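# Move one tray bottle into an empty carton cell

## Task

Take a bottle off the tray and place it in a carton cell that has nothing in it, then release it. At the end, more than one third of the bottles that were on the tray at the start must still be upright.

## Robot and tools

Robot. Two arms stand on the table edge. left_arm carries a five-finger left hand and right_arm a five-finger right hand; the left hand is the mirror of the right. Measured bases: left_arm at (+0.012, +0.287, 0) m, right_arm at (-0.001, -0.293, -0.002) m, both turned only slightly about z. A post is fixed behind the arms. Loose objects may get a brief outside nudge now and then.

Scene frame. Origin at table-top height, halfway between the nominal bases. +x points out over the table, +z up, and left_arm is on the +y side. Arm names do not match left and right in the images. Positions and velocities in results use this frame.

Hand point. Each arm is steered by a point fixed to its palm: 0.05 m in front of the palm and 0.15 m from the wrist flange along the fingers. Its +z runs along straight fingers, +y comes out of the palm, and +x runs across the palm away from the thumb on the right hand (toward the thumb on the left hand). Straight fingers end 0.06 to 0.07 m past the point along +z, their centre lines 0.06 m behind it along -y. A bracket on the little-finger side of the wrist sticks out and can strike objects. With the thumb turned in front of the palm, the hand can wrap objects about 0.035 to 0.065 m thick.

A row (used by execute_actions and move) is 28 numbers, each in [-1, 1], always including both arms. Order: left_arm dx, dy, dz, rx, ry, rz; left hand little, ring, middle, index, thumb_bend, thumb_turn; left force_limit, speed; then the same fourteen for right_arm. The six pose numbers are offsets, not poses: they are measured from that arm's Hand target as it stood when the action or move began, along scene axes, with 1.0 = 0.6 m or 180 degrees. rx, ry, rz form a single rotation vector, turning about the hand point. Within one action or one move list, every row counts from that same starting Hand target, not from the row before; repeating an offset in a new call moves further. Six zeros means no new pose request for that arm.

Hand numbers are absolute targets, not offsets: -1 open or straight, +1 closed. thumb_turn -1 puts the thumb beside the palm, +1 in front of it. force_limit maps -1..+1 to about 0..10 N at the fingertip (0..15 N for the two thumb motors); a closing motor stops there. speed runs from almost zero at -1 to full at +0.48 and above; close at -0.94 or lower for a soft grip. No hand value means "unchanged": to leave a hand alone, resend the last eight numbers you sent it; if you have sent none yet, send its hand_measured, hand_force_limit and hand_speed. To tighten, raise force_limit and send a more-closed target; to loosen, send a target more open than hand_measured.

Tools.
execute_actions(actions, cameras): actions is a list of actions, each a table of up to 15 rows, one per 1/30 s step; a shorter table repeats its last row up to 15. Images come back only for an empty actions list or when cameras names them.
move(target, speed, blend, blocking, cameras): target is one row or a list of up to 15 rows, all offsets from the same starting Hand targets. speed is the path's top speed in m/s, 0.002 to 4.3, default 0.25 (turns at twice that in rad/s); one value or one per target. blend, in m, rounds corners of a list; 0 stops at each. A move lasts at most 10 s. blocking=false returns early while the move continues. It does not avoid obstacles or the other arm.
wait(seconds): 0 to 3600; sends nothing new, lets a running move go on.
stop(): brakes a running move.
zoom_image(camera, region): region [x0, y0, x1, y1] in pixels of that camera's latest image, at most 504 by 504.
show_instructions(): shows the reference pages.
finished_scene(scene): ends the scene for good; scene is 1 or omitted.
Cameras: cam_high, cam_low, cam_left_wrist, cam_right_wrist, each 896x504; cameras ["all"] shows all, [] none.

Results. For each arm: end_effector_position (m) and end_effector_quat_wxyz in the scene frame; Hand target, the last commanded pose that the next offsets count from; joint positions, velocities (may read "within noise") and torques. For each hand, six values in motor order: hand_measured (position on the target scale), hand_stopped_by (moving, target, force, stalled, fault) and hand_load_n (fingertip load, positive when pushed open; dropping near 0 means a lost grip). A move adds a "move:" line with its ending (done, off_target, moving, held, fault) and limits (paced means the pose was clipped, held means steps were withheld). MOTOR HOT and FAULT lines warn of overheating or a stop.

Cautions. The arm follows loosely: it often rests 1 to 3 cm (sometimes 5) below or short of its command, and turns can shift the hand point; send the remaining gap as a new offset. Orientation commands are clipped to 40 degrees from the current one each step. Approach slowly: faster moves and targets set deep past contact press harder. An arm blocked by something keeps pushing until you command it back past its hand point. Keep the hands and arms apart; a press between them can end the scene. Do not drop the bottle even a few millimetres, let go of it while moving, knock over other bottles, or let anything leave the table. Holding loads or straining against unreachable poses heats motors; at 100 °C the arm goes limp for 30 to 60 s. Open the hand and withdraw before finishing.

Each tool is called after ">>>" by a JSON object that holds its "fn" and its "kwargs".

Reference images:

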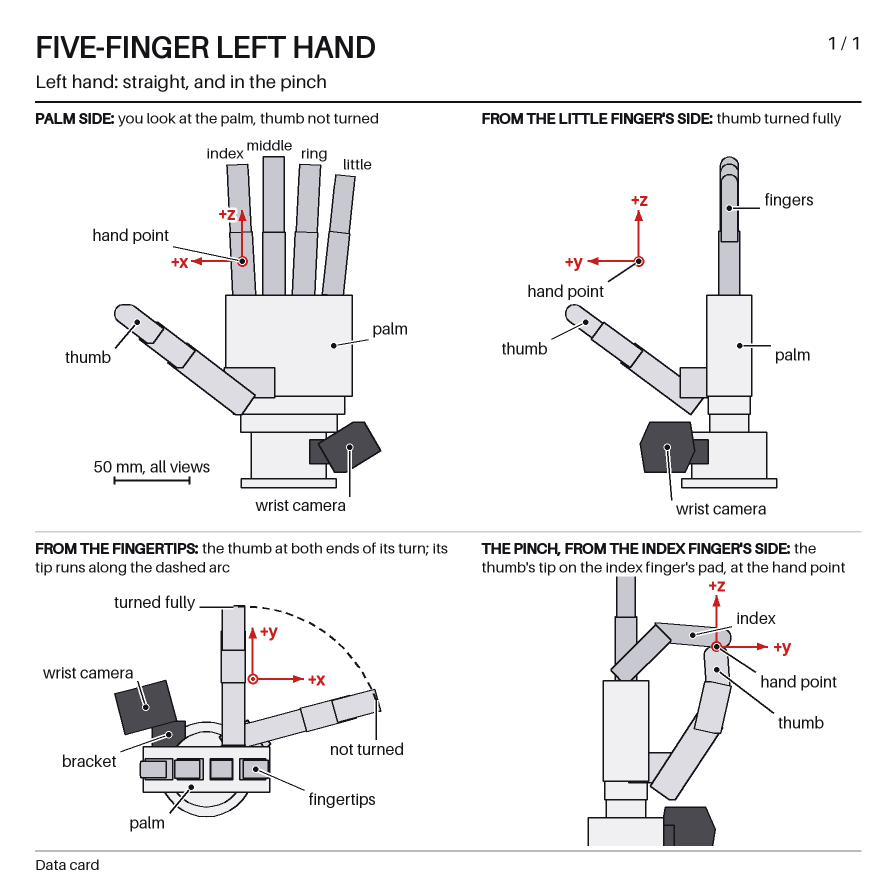

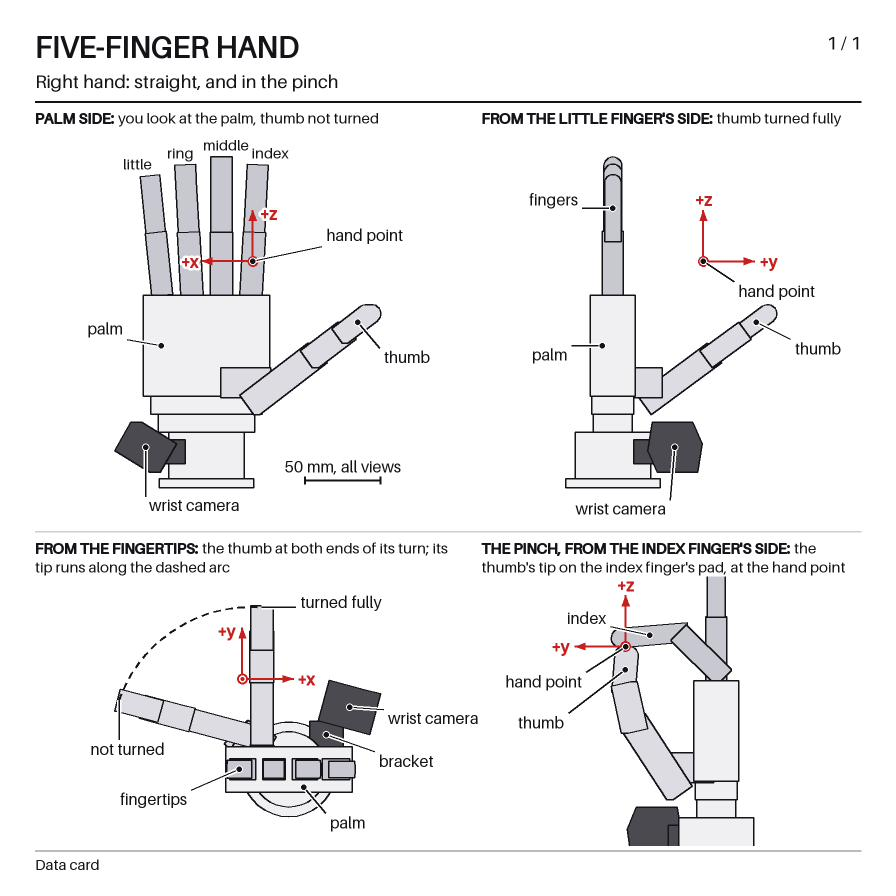

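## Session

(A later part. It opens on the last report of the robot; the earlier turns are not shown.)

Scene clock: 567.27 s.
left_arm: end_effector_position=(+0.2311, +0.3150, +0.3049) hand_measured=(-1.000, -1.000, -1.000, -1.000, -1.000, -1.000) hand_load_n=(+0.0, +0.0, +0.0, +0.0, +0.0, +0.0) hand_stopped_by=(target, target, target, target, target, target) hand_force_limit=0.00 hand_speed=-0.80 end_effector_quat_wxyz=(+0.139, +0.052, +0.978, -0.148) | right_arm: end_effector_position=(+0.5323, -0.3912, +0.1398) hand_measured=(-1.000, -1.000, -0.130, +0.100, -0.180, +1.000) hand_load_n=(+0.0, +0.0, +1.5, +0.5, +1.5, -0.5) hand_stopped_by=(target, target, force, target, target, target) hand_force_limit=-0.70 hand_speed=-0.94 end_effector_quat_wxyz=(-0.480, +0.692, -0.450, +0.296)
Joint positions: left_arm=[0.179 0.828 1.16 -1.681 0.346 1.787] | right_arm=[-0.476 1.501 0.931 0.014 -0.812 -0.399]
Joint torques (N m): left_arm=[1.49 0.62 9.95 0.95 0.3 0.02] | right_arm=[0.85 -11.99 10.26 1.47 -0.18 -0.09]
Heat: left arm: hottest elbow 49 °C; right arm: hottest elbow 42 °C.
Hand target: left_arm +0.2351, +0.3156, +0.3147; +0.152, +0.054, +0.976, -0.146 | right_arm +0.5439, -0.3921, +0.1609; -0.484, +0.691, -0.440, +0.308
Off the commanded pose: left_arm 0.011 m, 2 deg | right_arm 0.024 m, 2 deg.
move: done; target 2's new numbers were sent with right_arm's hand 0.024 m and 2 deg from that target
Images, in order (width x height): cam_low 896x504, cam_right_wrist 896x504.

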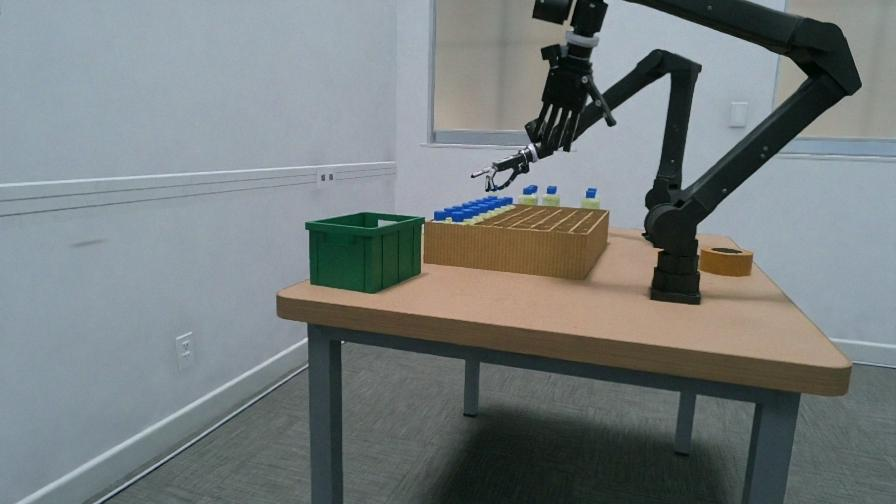

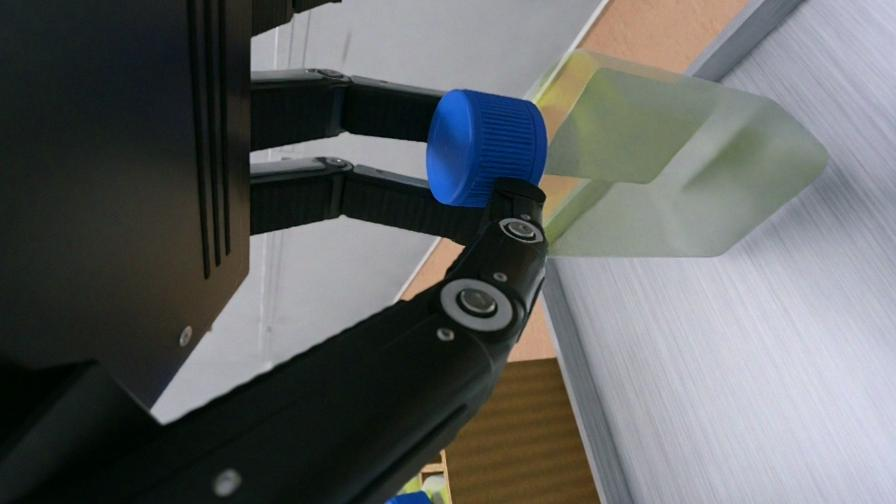

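>>> {"fn": "move", "kwargs": {"target": [[0,0,0,0,0,0,-1,-1,-1,-1,-1,-1,0,-0.8,0,0,0,0,0,0,-1,-1,-0.28,-0.28,-0.3,1,-0.7,-0.5],[0,0,0,0,0,0,-1,-1,-1,-1,-1,-1,0,-0.8,0.007,-0.017,0.0,0,0,0,-1,-1,-0.28,-0.28,-0.3,1,-0.7,-0.5]], "speed": 0.06, "cameras": ["cam_right_wrist","cam_low","cam_high"]}}

>>> {"fn": "zoom_image", "kwargs": {"camera": "cam_low", "region": [450, 140, 550, 220]}}

>>> {"fn": "zoom_image", "kwargs": {"camera": "cam_high", "region": [300, 160, 380, 240]}}

Scene clock: 576.80 s.
left_arm: end_effector_position=(+0.2311, +0.3150, +0.3049) hand_measured=(-1.000, -1.000, -1.000, -1.000, -1.000, -1.000) hand_load_n=(+0.0, +0.0, +0.0, +0.0, +0.0, +0.0) hand_stopped_by=(target, target, target, target, target, target) hand_force_limit=0.00 hand_speed=-0.80 end_effector_quat_wxyz=(+0.139, +0.052, +0.978, -0.148) | right_arm: end_effector_position=(+0.5355, -0.3916, +0.1464) hand_measured=(-1.000, -1.000, -0.280, -0.280, -0.300, +1.000) hand_load_n=(+0.0, +0.0, +0.0, +0.0, +0.0, +0.0) hand_stopped_by=(target, target, target, target, target, target) hand_force_limit=-0.70 hand_speed=-0.50 end_effector_quat_wxyz=(-0.483, +0.692, -0.447, +0.296)
Joint positions: left_arm=[0.179 0.828 1.16 -1.681 0.346 1.787] | right_arm=[-0.476 1.501 0.948 0.002 -0.82 -0.399]
Joint torques (N m): left_arm=[1.14 0.44 9.96 0.87 0.24 0.06] | right_arm=[-0.38 -10.46 10.97 1.44 -0.43 -0.2]
Heat: left arm: hottest elbow 49 °C; right arm: hottest elbow 42 °C.
Hand target: left_arm +0.2351, +0.3156, +0.3147; +0.152, +0.054, +0.976, -0.146 | right_arm +0.5482, -0.4024, +0.1610; -0.484, +0.691, -0.440, +0.309
Off the commanded pose: left_arm 0.011 m, 2 deg | right_arm 0.022 m, 2 deg.
move: off_target (right_arm)
Images, in order (width x height): cam_high 896x504, cam_low 896x504, cam_right_wrist 896x504.

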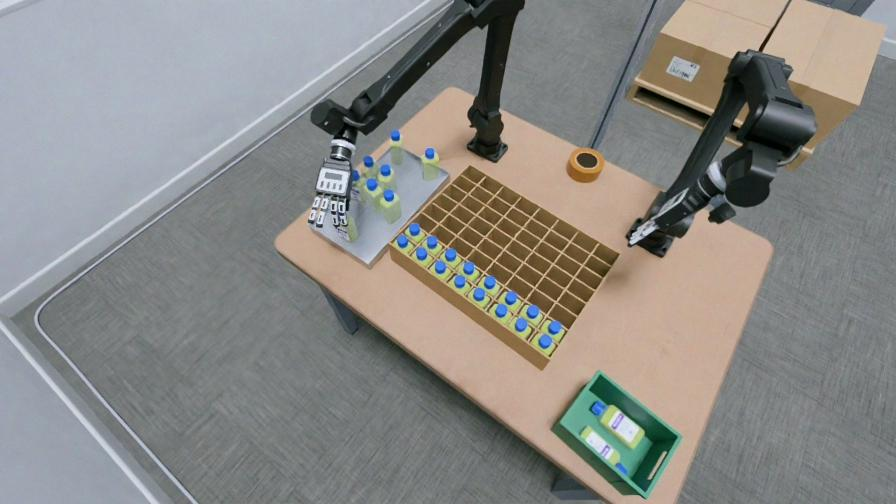

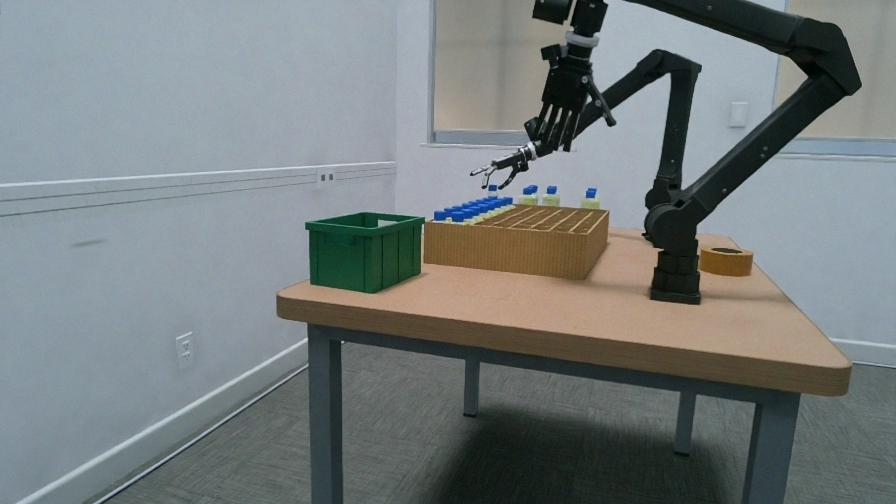

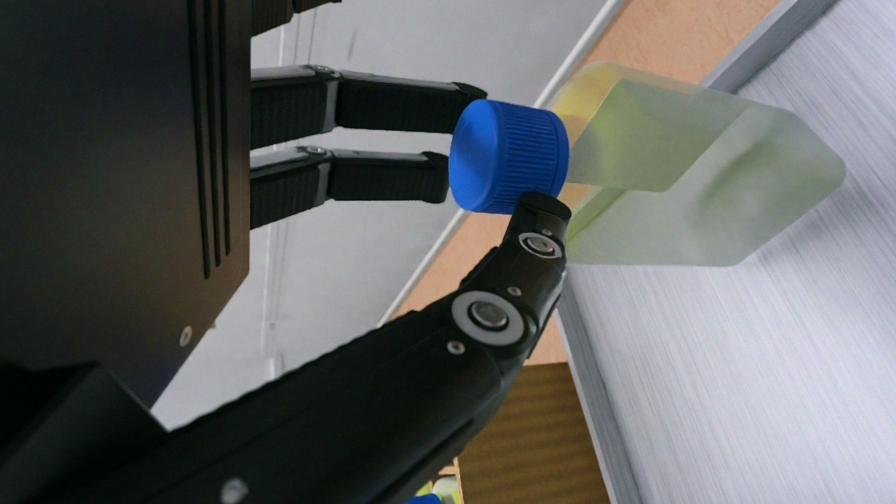

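Scaled by 5.040 from the camera's image (finer frame: 1280x720).

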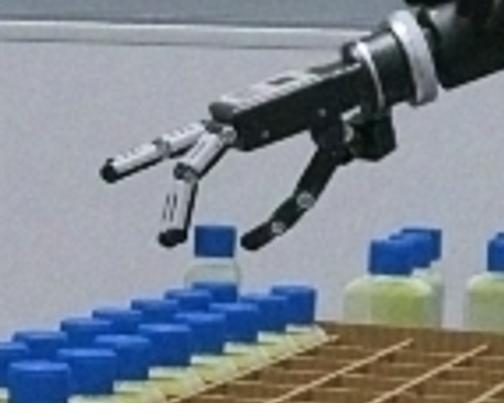

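Scaled by 6.300 from the camera's image (finer frame: 1280x720).

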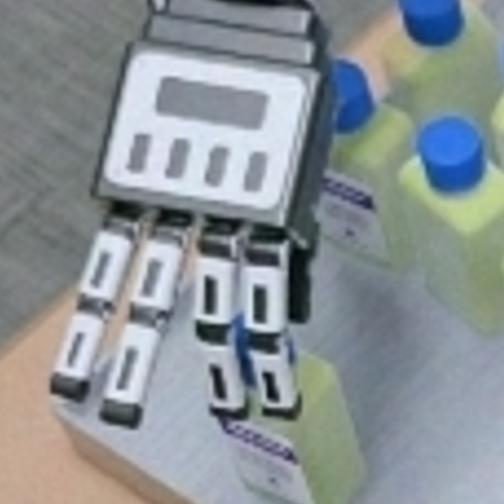

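>>> {"fn": "move", "kwargs": {"target": [0,0,0,0,0,0,-1,-1,-1,-1,-1,-1,0,-0.8,0,-0.013,0.0,0,0,0,-1,-1,-0.28,-0.28,-0.3,1,-0.7,-0.5], "speed": 0.06, "cameras": ["cam_right_wrist","cam_low","cam_high"]}}

>>> {"fn": "zoom_image", "kwargs": {"camera": "cam_low", "region": [450, 140, 550, 220]}}

>>> {"fn": "zoom_image", "kwargs": {"camera": "cam_high", "region": [300, 160, 380, 240]}}

Scene clock: 583.93 s.
left_arm: end_effector_position=(+0.2311, +0.3150, +0.3049) hand_measured=(-1.000, -1.000, -1.000, -1.000, -1.000, -1.000) hand_load_n=(+0.0, +0.0, +0.0, +0.0, +0.0, +0.0) hand_stopped_by=(target, target, target, target, target, target) hand_force_limit=0.00 hand_speed=-0.80 end_effector_quat_wxyz=(+0.139, +0.052, +0.978, -0.148) | right_arm: end_effector_position=(+0.5346, -0.4002, +0.1486) hand_measured=(-1.000, -1.000, -0.280, -0.280, -0.300, +1.000) hand_load_n=(+0.0, -0.5, +0.0, +0.0, +0.0, +0.0) hand_stopped_by=(target, target, target, target, target, target) hand_force_limit=-0.70 hand_speed=-0.50 end_effector_quat_wxyz=(-0.484, +0.690, -0.449, +0.296)
Joint positions: left_arm=[0.179 0.828 1.16 -1.681 0.346 1.787] | right_arm=[-0.494 1.505 0.958 -0.01 -0.833 -0.405]
Joint torques (N m): left_arm=[0.97 0.38 9.99 0.9 0.28 0.02] | right_arm=[-0.38 -9.93 11.08 1.46 -0.45 -0.23]
Heat: left arm: hottest elbow 49 °C; right arm: hottest elbow 43 °C.
Hand target: left_arm +0.2351, +0.3156, +0.3147; +0.152, +0.054, +0.976, -0.146 | right_arm +0.5481, -0.4102, +0.1611; -0.484, +0.691, -0.440, +0.309
Off the commanded pose: left_arm 0.011 m, 2 deg | right_arm 0.021 m, 2 deg.
move: off_target (right_arm)
Images, in order (width x height): cam_high 896x504, cam_low 896x504, cam_right_wrist 896x504.

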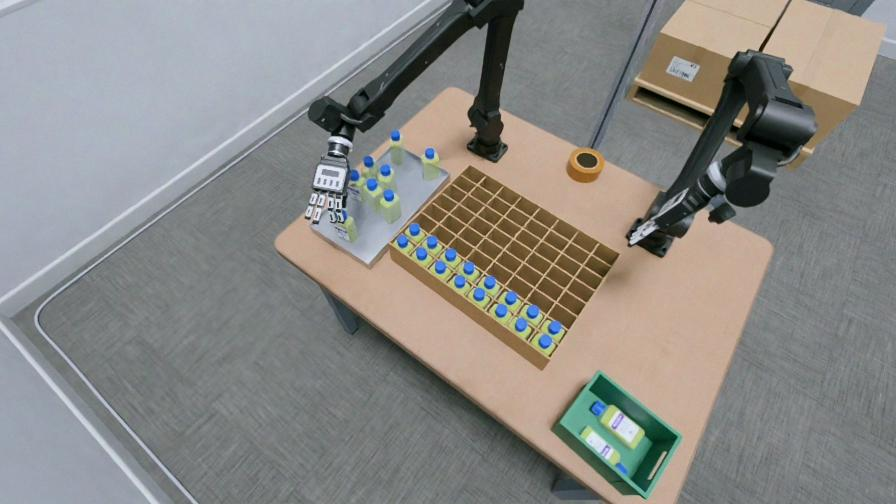

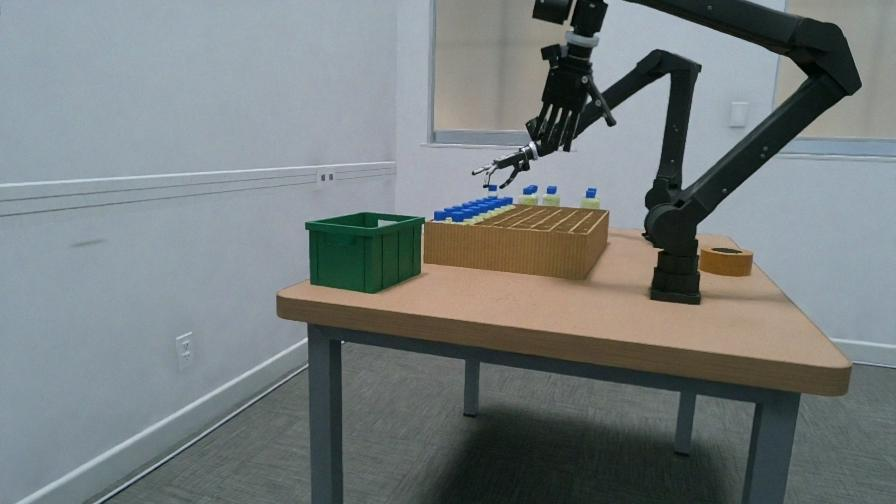

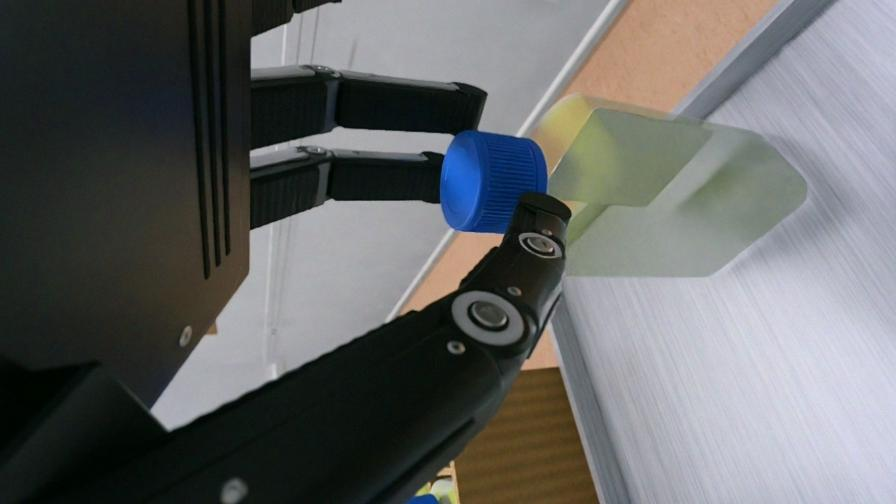

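Scaled by 5.040 from the camera's image (finer frame: 1280x720).

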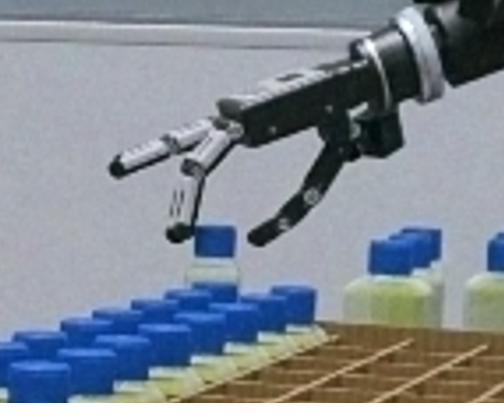

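Scaled by 6.300 from the camera's image (finer frame: 1280x720).

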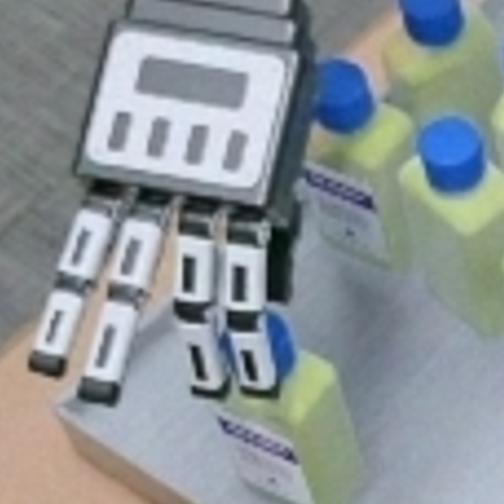

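>>> {"fn": "move", "kwargs": {"target": [[0,0,0,0,0,0,-1,-1,-1,-1,-1,-1,0,-0.8,0,0,0,0,0,0,-1,-1,-0.28,-0.28,-0.2,1,-0.7,-0.9],[0,0,0,0,0,0,-1,-1,-1,-1,-1,-1,0,-0.8,0,0,0,0,0,0,-1,-1,0.1,0.1,-0.2,1,-0.7,-0.92]], "speed": 0.06, "cameras": ["cam_right_wrist","cam_low","cam_high"]}}

>>> {"fn": "zoom_image", "kwargs": {"camera": "cam_low", "region": [450, 140, 550, 220]}}

>>> {"fn": "zoom_image", "kwargs": {"camera": "cam_high", "region": [300, 160, 380, 240]}}

Scene clock: 597.10 s.
left_arm: end_effector_position=(+0.2311, +0.3150, +0.3049) hand_measured=(-1.000, -1.000, -1.000, -1.000, -1.000, -1.000) hand_load_n=(+0.0, +0.0, +0.0, +0.0, +0.0, +0.0) hand_stopped_by=(target, target, target, target, target, target) hand_force_limit=0.00 hand_speed=-0.80 end_effector_quat_wxyz=(+0.139, +0.052, +0.978, -0.148) | right_arm: end_effector_position=(+0.5348, -0.4003, +0.1488) hand_measured=(-1.000, -1.000, -0.110, -0.102, -0.200, +1.000) hand_load_n=(+0.0, +0.0, +1.5, +1.5, +1.5, +0.0) hand_stopped_by=(target, target, force, force, target, target) hand_force_limit=-0.70 hand_speed=-0.92 end_effector_quat_wxyz=(-0.484, +0.691, -0.448, +0.297)
Joint positions: left_arm=[0.179 0.828 1.16 -1.681 0.346 1.787] | right_arm=[-0.494 1.505 0.958 -0.01 -0.834 -0.406]
Joint torques (N m): left_arm=[1.38 0.32 10.02 1.02 0.31 0.03] | right_arm=[-0.32 -10.34 11.1 1.48 -0.41 -0.23]
Heat: left arm: hottest elbow 49 °C; right arm: hottest elbow 42 °C.
Hand target: left_arm +0.2351, +0.3156, +0.3147; +0.152, +0.054, +0.976, -0.146 | right_arm +0.5482, -0.4103, +0.1612; -0.484, +0.691, -0.440, +0.309
Off the commanded pose: left_arm 0.011 m, 2 deg | right_arm 0.021 m, 2 deg.
move: done; target 2's new numbers were sent with right_arm's hand 0.021 m and 2 deg from that target
Images, in order (width x height): cam_high 896x504, cam_low 896x504, cam_right_wrist 896x504.

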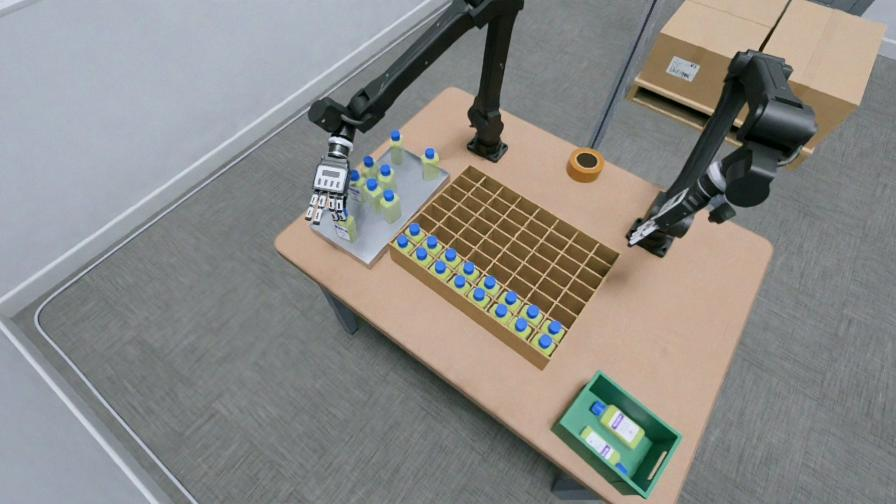

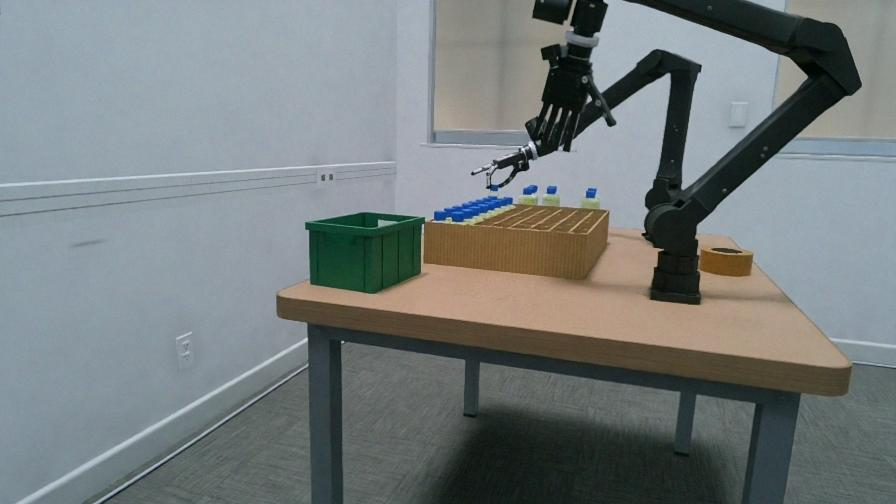

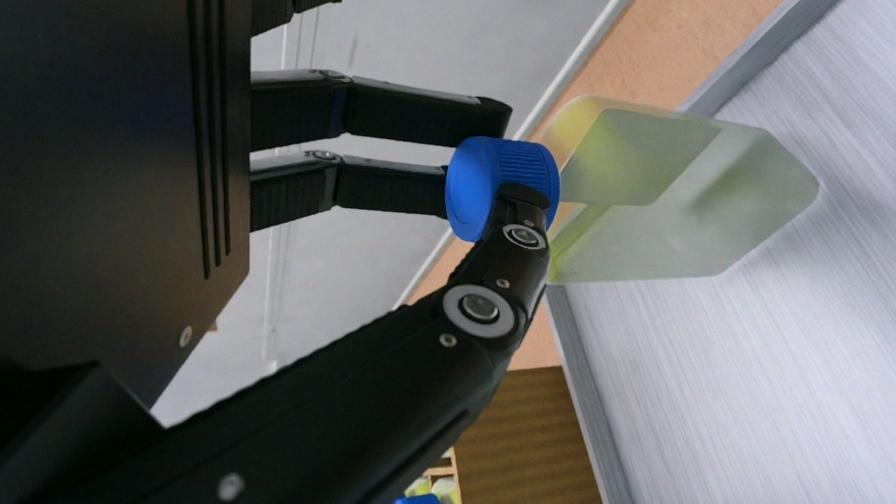

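Scaled by 5.040 from the camera's image (finer frame: 1280x720).

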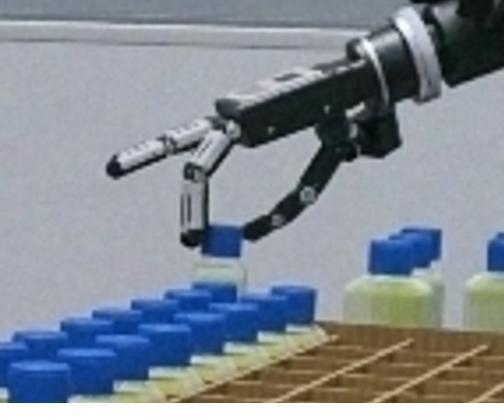

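Scaled by 6.300 from the camera's image (finer frame: 1280x720).

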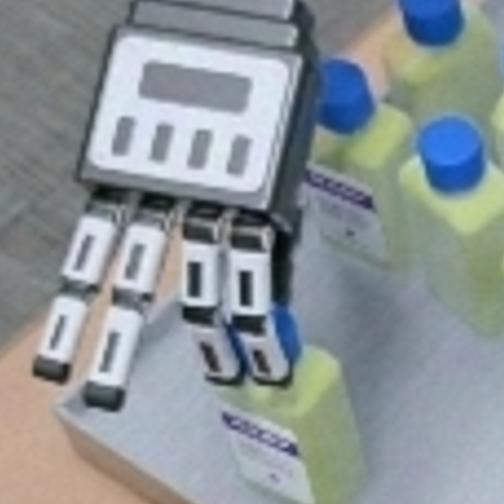

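>>> {"fn": "move", "kwargs": {"target": [0,0,0,0,0,0,-1,-1,-1,-1,-1,-1,0,-0.8,0,0,0,0,0,0,-1,-1,0.2,0.2,-0.2,1,-0.35,-0.92], "speed": 0.06, "cameras": ["cam_low"]}}

>>> {"fn": "zoom_image", "kwargs": {"camera": "cam_low", "region": [450, 140, 550, 220]}}

Scene clock: 603.13 s.
left_arm: end_effector_position=(+0.2311, +0.3150, +0.3049) hand_measured=(-1.000, -1.000, -1.000, -1.000, -1.000, -1.000) hand_load_n=(+0.0, +0.0, +0.0, +0.0, +0.0, +0.0) hand_stopped_by=(target, target, target, target, target, target) hand_force_limit=0.00 hand_speed=-0.80 end_effector_quat_wxyz=(+0.139, +0.052, +0.978, -0.148) | right_arm: end_effector_position=(+0.5348, -0.4003, +0.1488) hand_measured=(-1.000, -1.000, -0.096, -0.082, -0.200, +1.000) hand_load_n=(+0.0, +0.0, +3.0, +5.0, +3.5, +0.0) hand_stopped_by=(target, target, force, force, target, target) hand_force_limit=-0.35 hand_speed=-0.92 end_effector_quat_wxyz=(-0.484, +0.691, -0.448, +0.297)
Joint positions: left_arm=[0.179 0.828 1.16 -1.681 0.346 1.787] | right_arm=[-0.494 1.505 0.958 -0.01 -0.834 -0.406]
Joint torques (N m): left_arm=[1.9 0.85 10.03 0.87 0.27 0.05] | right_arm=[-0.09 -10.17 11.02 1.5 -0.41 -0.24]
Heat: left arm: hottest elbow 49 °C; right arm: hottest elbow 42 °C.
Hand target: left_arm +0.2351, +0.3156, +0.3147; +0.152, +0.054, +0.976, -0.146 | right_arm +0.5482, -0.4103, +0.1612; -0.484, +0.691, -0.440, +0.309
Off the commanded pose: left_arm 0.011 m, 2 deg | right_arm 0.021 m, 2 deg.
move: done

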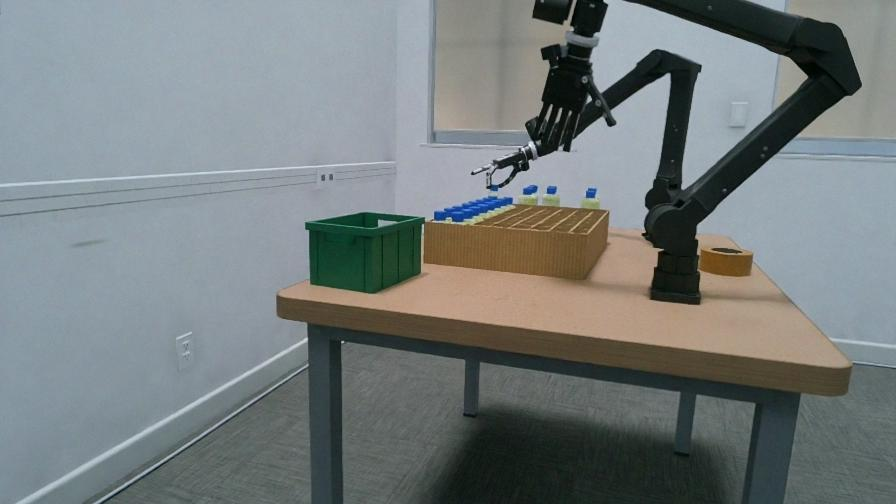

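Scaled by 5.040 from the camera's image (finer frame: 1280x720).

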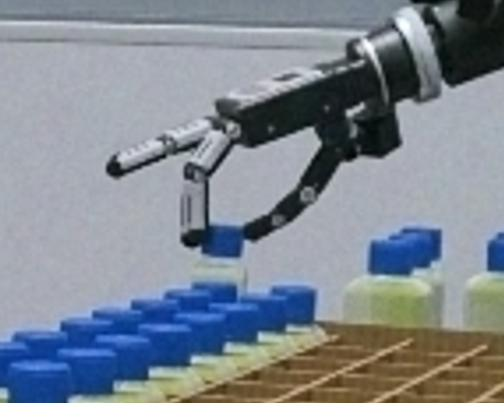

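>>> {"fn": "move", "kwargs": {"target": [0,0,0,0,0,0,-1,-1,-1,-1,-1,-1,0,-0.8,0,0,0.06,0,0,0,-1,-1,0.2,0.2,-0.2,1,-0.35,-0.92], "speed": 0.05, "cameras": ["cam_low","cam_right_wrist","cam_high"]}}

>>> {"fn": "zoom_image", "kwargs": {"camera": "cam_low", "region": [450, 140, 550, 220]}}

Scene clock: 608.40 s.
left_arm: end_effector_position=(+0.2311, +0.3150, +0.3049) hand_measured=(-1.000, -1.000, -1.000, -1.000, -1.000, -1.000) hand_load_n=(+0.0, +0.0, +0.0, +0.0, +0.0, +0.0) hand_stopped_by=(target, target, target, target, target, target) hand_force_limit=0.00 hand_speed=-0.80 end_effector_quat_wxyz=(+0.139, +0.052, +0.978, -0.148) | right_arm: end_effector_position=(+0.5317, -0.3988, +0.1598) hand_measured=(-1.000, -1.000, -0.096, -0.082, -0.202, +1.000) hand_load_n=(+0.0, +0.0, +2.5, +4.0, +5.5, +0.0) hand_stopped_by=(target, target, force, force, target, target) hand_force_limit=-0.35 hand_speed=-0.92 end_effector_quat_wxyz=(-0.481, +0.692, -0.462, +0.276)
Joint positions: left_arm=[0.179 0.828 1.16 -1.681 0.346 1.787] | right_arm=[-0.494 1.493 0.999 -0.117 -0.834 -0.41]
Joint torques (N m): left_arm=[1.26 0.67 10.03 1.09 0.28 0.04] | right_arm=[-0.32 -12.98 12.11 1.68 -0.43 -0.19]
Heat: left arm: hottest elbow 49 °C; right arm: hottest elbow 42 °C.
Hand target: left_arm +0.2351, +0.3156, +0.3147; +0.152, +0.054, +0.976, -0.146 | right_arm +0.5482, -0.4103, +0.1972; -0.484, +0.691, -0.440, +0.309
Off the commanded pose: left_arm 0.011 m, 2 deg | right_arm 0.042 m, 5 deg.
move: off_target (right_arm)
Images, in order (width x height): cam_high 896x504, cam_low 896x504, cam_right_wrist 896x504.

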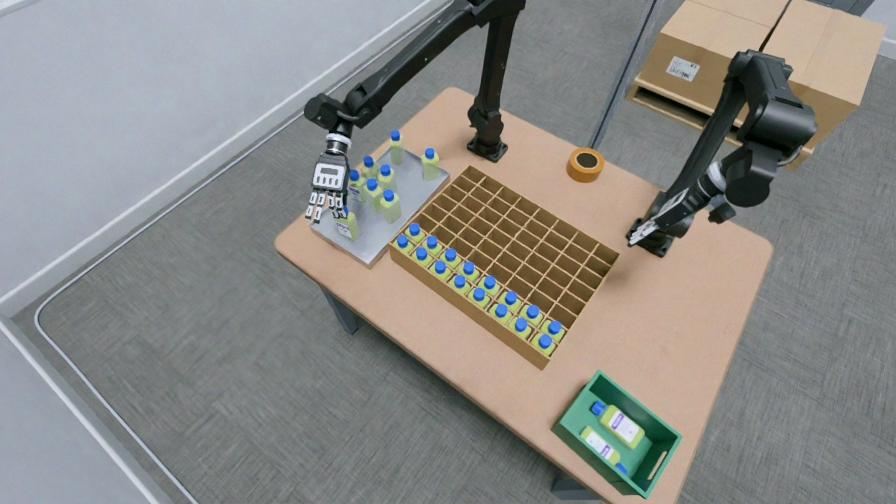

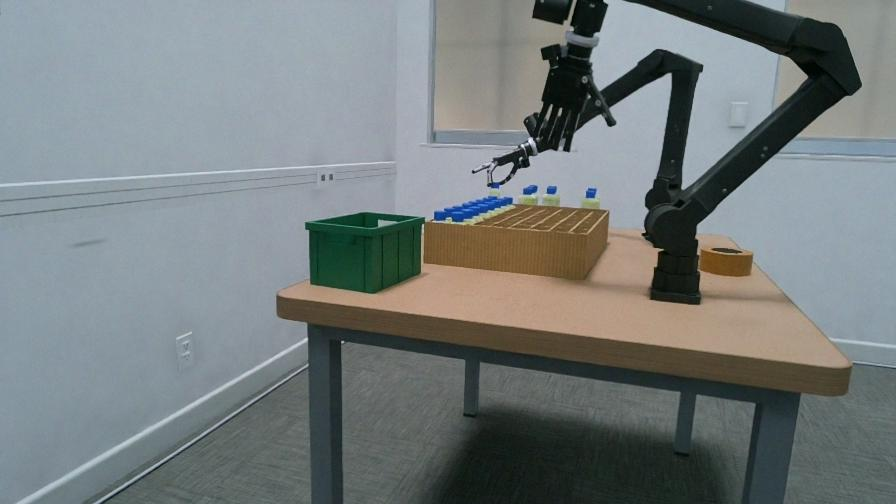

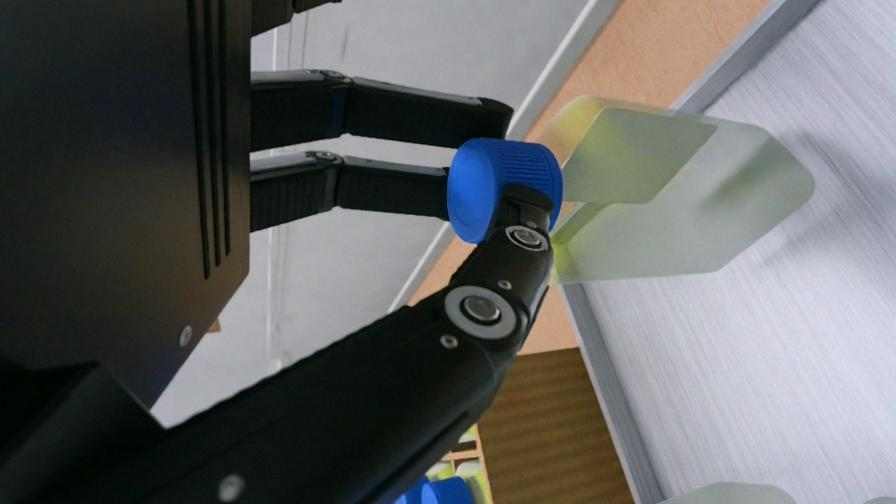

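Scaled by 5.040 from the camera's image (finer frame: 1280x720).

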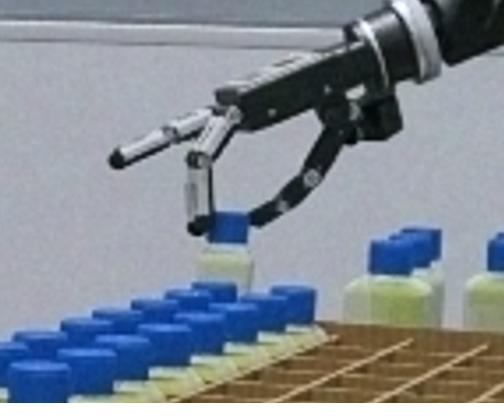

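>>> {"fn": "move", "kwargs": {"target": [0,0,0,0,0,0,-1,-1,-1,-1,-1,-1,0,-0.8,0,0,0.1,0,0,0,-1,-1,0.2,0.2,-0.2,1,-0.35,-0.92], "speed": 0.06, "cameras": ["cam_low","cam_right_wrist","cam_high"]}}

>>> {"fn": "zoom_image", "kwargs": {"camera": "cam_low", "region": [450, 120, 550, 220]}}

Scene clock: 615.13 s.
left_arm: end_effector_position=(+0.2311, +0.3150, +0.3049) hand_measured=(-1.000, -1.000, -1.000, -1.000, -1.000, -1.000) hand_load_n=(+0.0, +0.0, +0.0, +0.0, +0.0, +0.0) hand_stopped_by=(target, target, target, target, target, target) hand_force_limit=0.00 hand_speed=-0.80 end_effector_quat_wxyz=(+0.139, +0.052, +0.978, -0.148) | right_arm: end_effector_position=(+0.5350, -0.4005, +0.2179) hand_measured=(-1.000, -1.000, -0.096, -0.082, -0.202, +1.000) hand_load_n=(+0.0, +0.0, +2.5, +4.0, +5.5, +0.0) hand_stopped_by=(target, target, force, force, target, target) hand_force_limit=-0.35 hand_speed=-0.92 end_effector_quat_wxyz=(-0.481, +0.692, -0.462, +0.275)
Joint positions: left_arm=[0.179 0.828 1.16 -1.681 0.346 1.787] | right_arm=[-0.494 1.438 1.106 -0.279 -0.834 -0.41]
Joint torques (N m): left_arm=[1.44 0.44 10 1.03 0.31 0.03] | right_arm=[-0.32 -12.63 12.79 1.59 -0.43 -0.2]
Heat: left arm: hottest elbow 49 °C; right arm: hottest elbow 44 °C.
Hand target: left_arm +0.2351, +0.3156, +0.3147; +0.152, +0.054, +0.976, -0.146 | right_arm +0.5482, -0.4103, +0.2572; -0.484, +0.691, -0.440, +0.309
Off the commanded pose: left_arm 0.011 m, 2 deg | right_arm 0.043 m, 5 deg.
move: off_target (right_arm)
Images, in order (width x height): cam_high 896x504, cam_low 896x504, cam_right_wrist 896x504.

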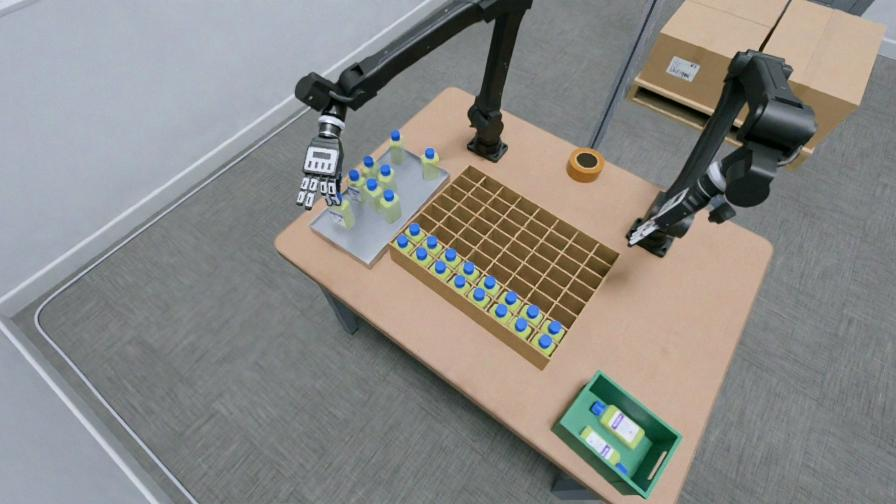

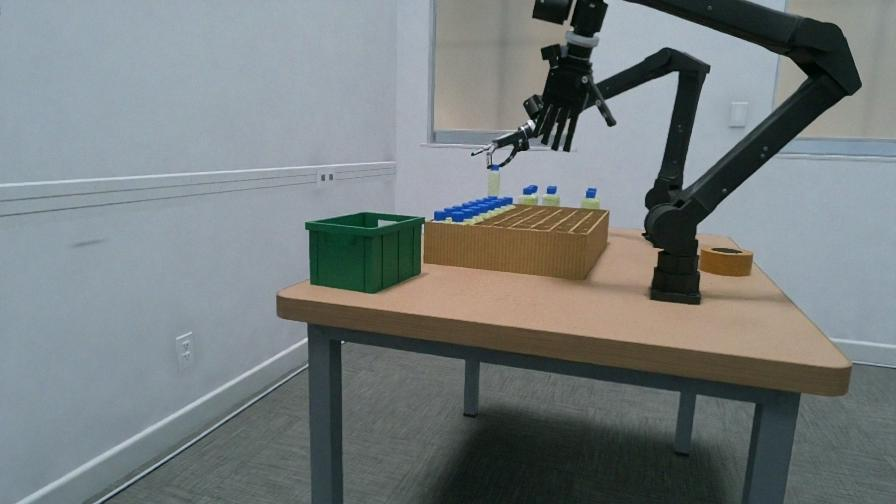

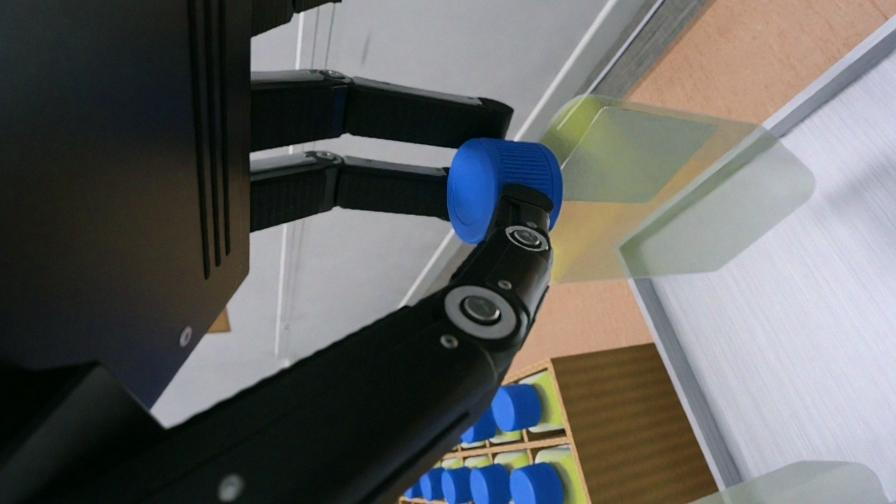

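Scaled by 5.040 from the camera's image (finer frame: 1280x720).

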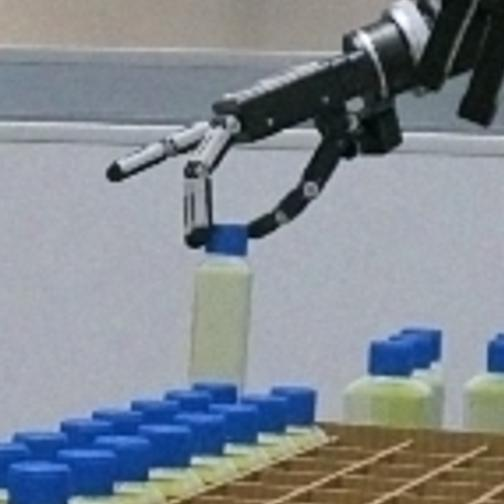

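>>> {"fn": "move", "kwargs": {"target": [0,0,0,0,0,0,-1,-1,-1,-1,-1,-1,0,-0.8,0,0,0.15,0,0,0,-1,-1,0.2,0.2,-0.2,1,-0.35,-0.92], "speed": 0.12, "cameras": ["cam_low","cam_right_wrist","cam_high"]}}

>>> {"fn": "zoom_image", "kwargs": {"camera": "cam_low", "region": [450, 100, 570, 220]}}

>>> {"fn": "zoom_image", "kwargs": {"camera": "cam_high", "region": [290, 120, 390, 220]}}

Scene clock: 652.33 s.
left_arm: end_effector_position=(+0.2311, +0.3150, +0.3049) hand_measured=(-1.000, -1.000, -1.000, -1.000, -1.000, -1.000) hand_load_n=(+0.0, +0.0, +0.0, +0.0, +0.0, +0.0) hand_stopped_by=(target, target, target, target, target, target) hand_force_limit=0.00 hand_speed=-0.80 end_effector_quat_wxyz=(+0.139, +0.052, +0.978, -0.148) | right_arm: end_effector_position=(+0.5402, -0.4031, +0.3087) hand_measured=(-1.000, -1.000, -0.096, -0.082, -0.202, +1.000) hand_load_n=(+0.0, +0.0, +2.5, +4.0, +5.5, +0.0) hand_stopped_by=(target, target, force, force, target, target) hand_force_limit=-0.35 hand_speed=-0.92 end_effector_quat_wxyz=(-0.481, +0.692, -0.461, +0.277)
Joint positions: left_arm=[0.179 0.828 1.16 -1.681 0.346 1.787] | right_arm=[-0.494 1.401 1.311 -0.516 -0.834 -0.41]
Joint torques (N m): left_arm=[1.44 0.26 10.04 0.99 0.28 0.04] | right_arm=[-0.38 -12.28 13.31 1.62 -0.43 -0.2]
Heat: left arm: hottest elbow 50 °C; right arm: hottest elbow 51 °C.
Hand target: left_arm +0.2351, +0.3156, +0.3147; +0.152, +0.054, +0.976, -0.146 | right_arm +0.5482, -0.4103, +0.3473; -0.484, +0.691, -0.440, +0.309
Off the commanded pose: left_arm 0.011 m, 2 deg | right_arm 0.040 m, 4 deg.
move: off_target (right_arm)
Images, in order (width x height): cam_high 896x504, cam_low 896x504, cam_right_wrist 896x504.

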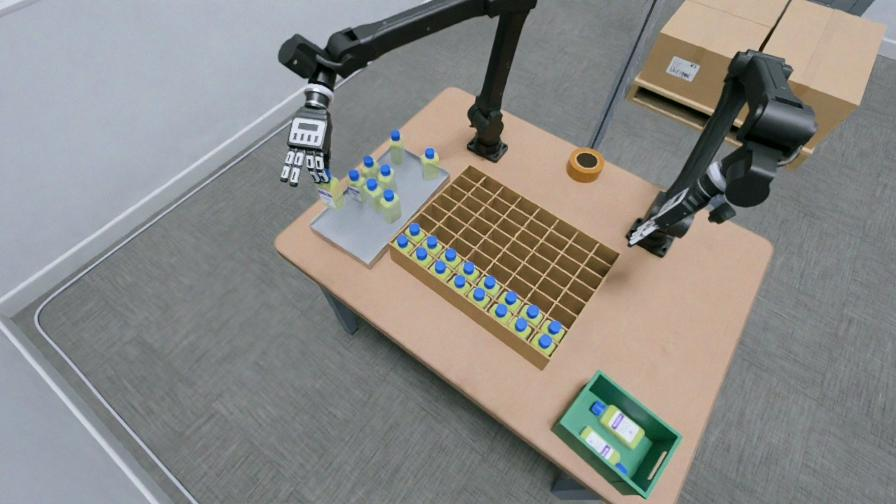

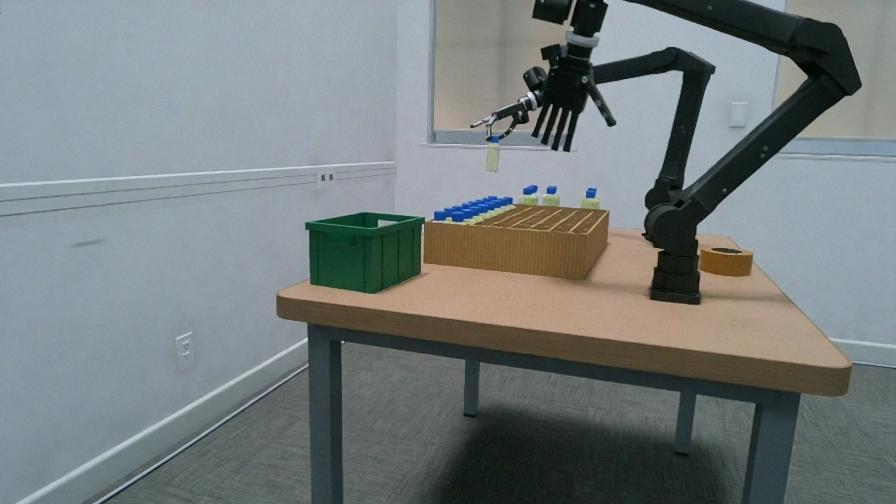

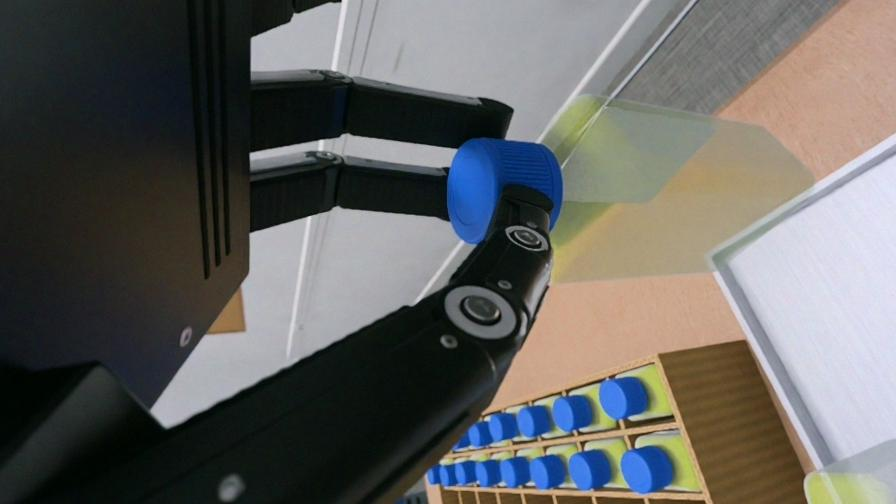

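Scaled by 4.200 from the camera's image (finer frame: 1280x720).

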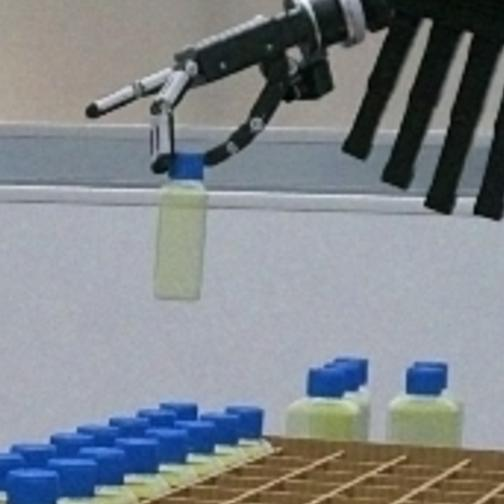

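Scaled by 5.040 from the camera's image (finer frame: 1280x720).

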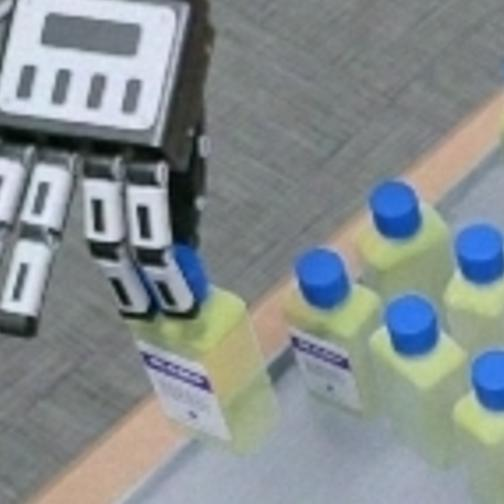

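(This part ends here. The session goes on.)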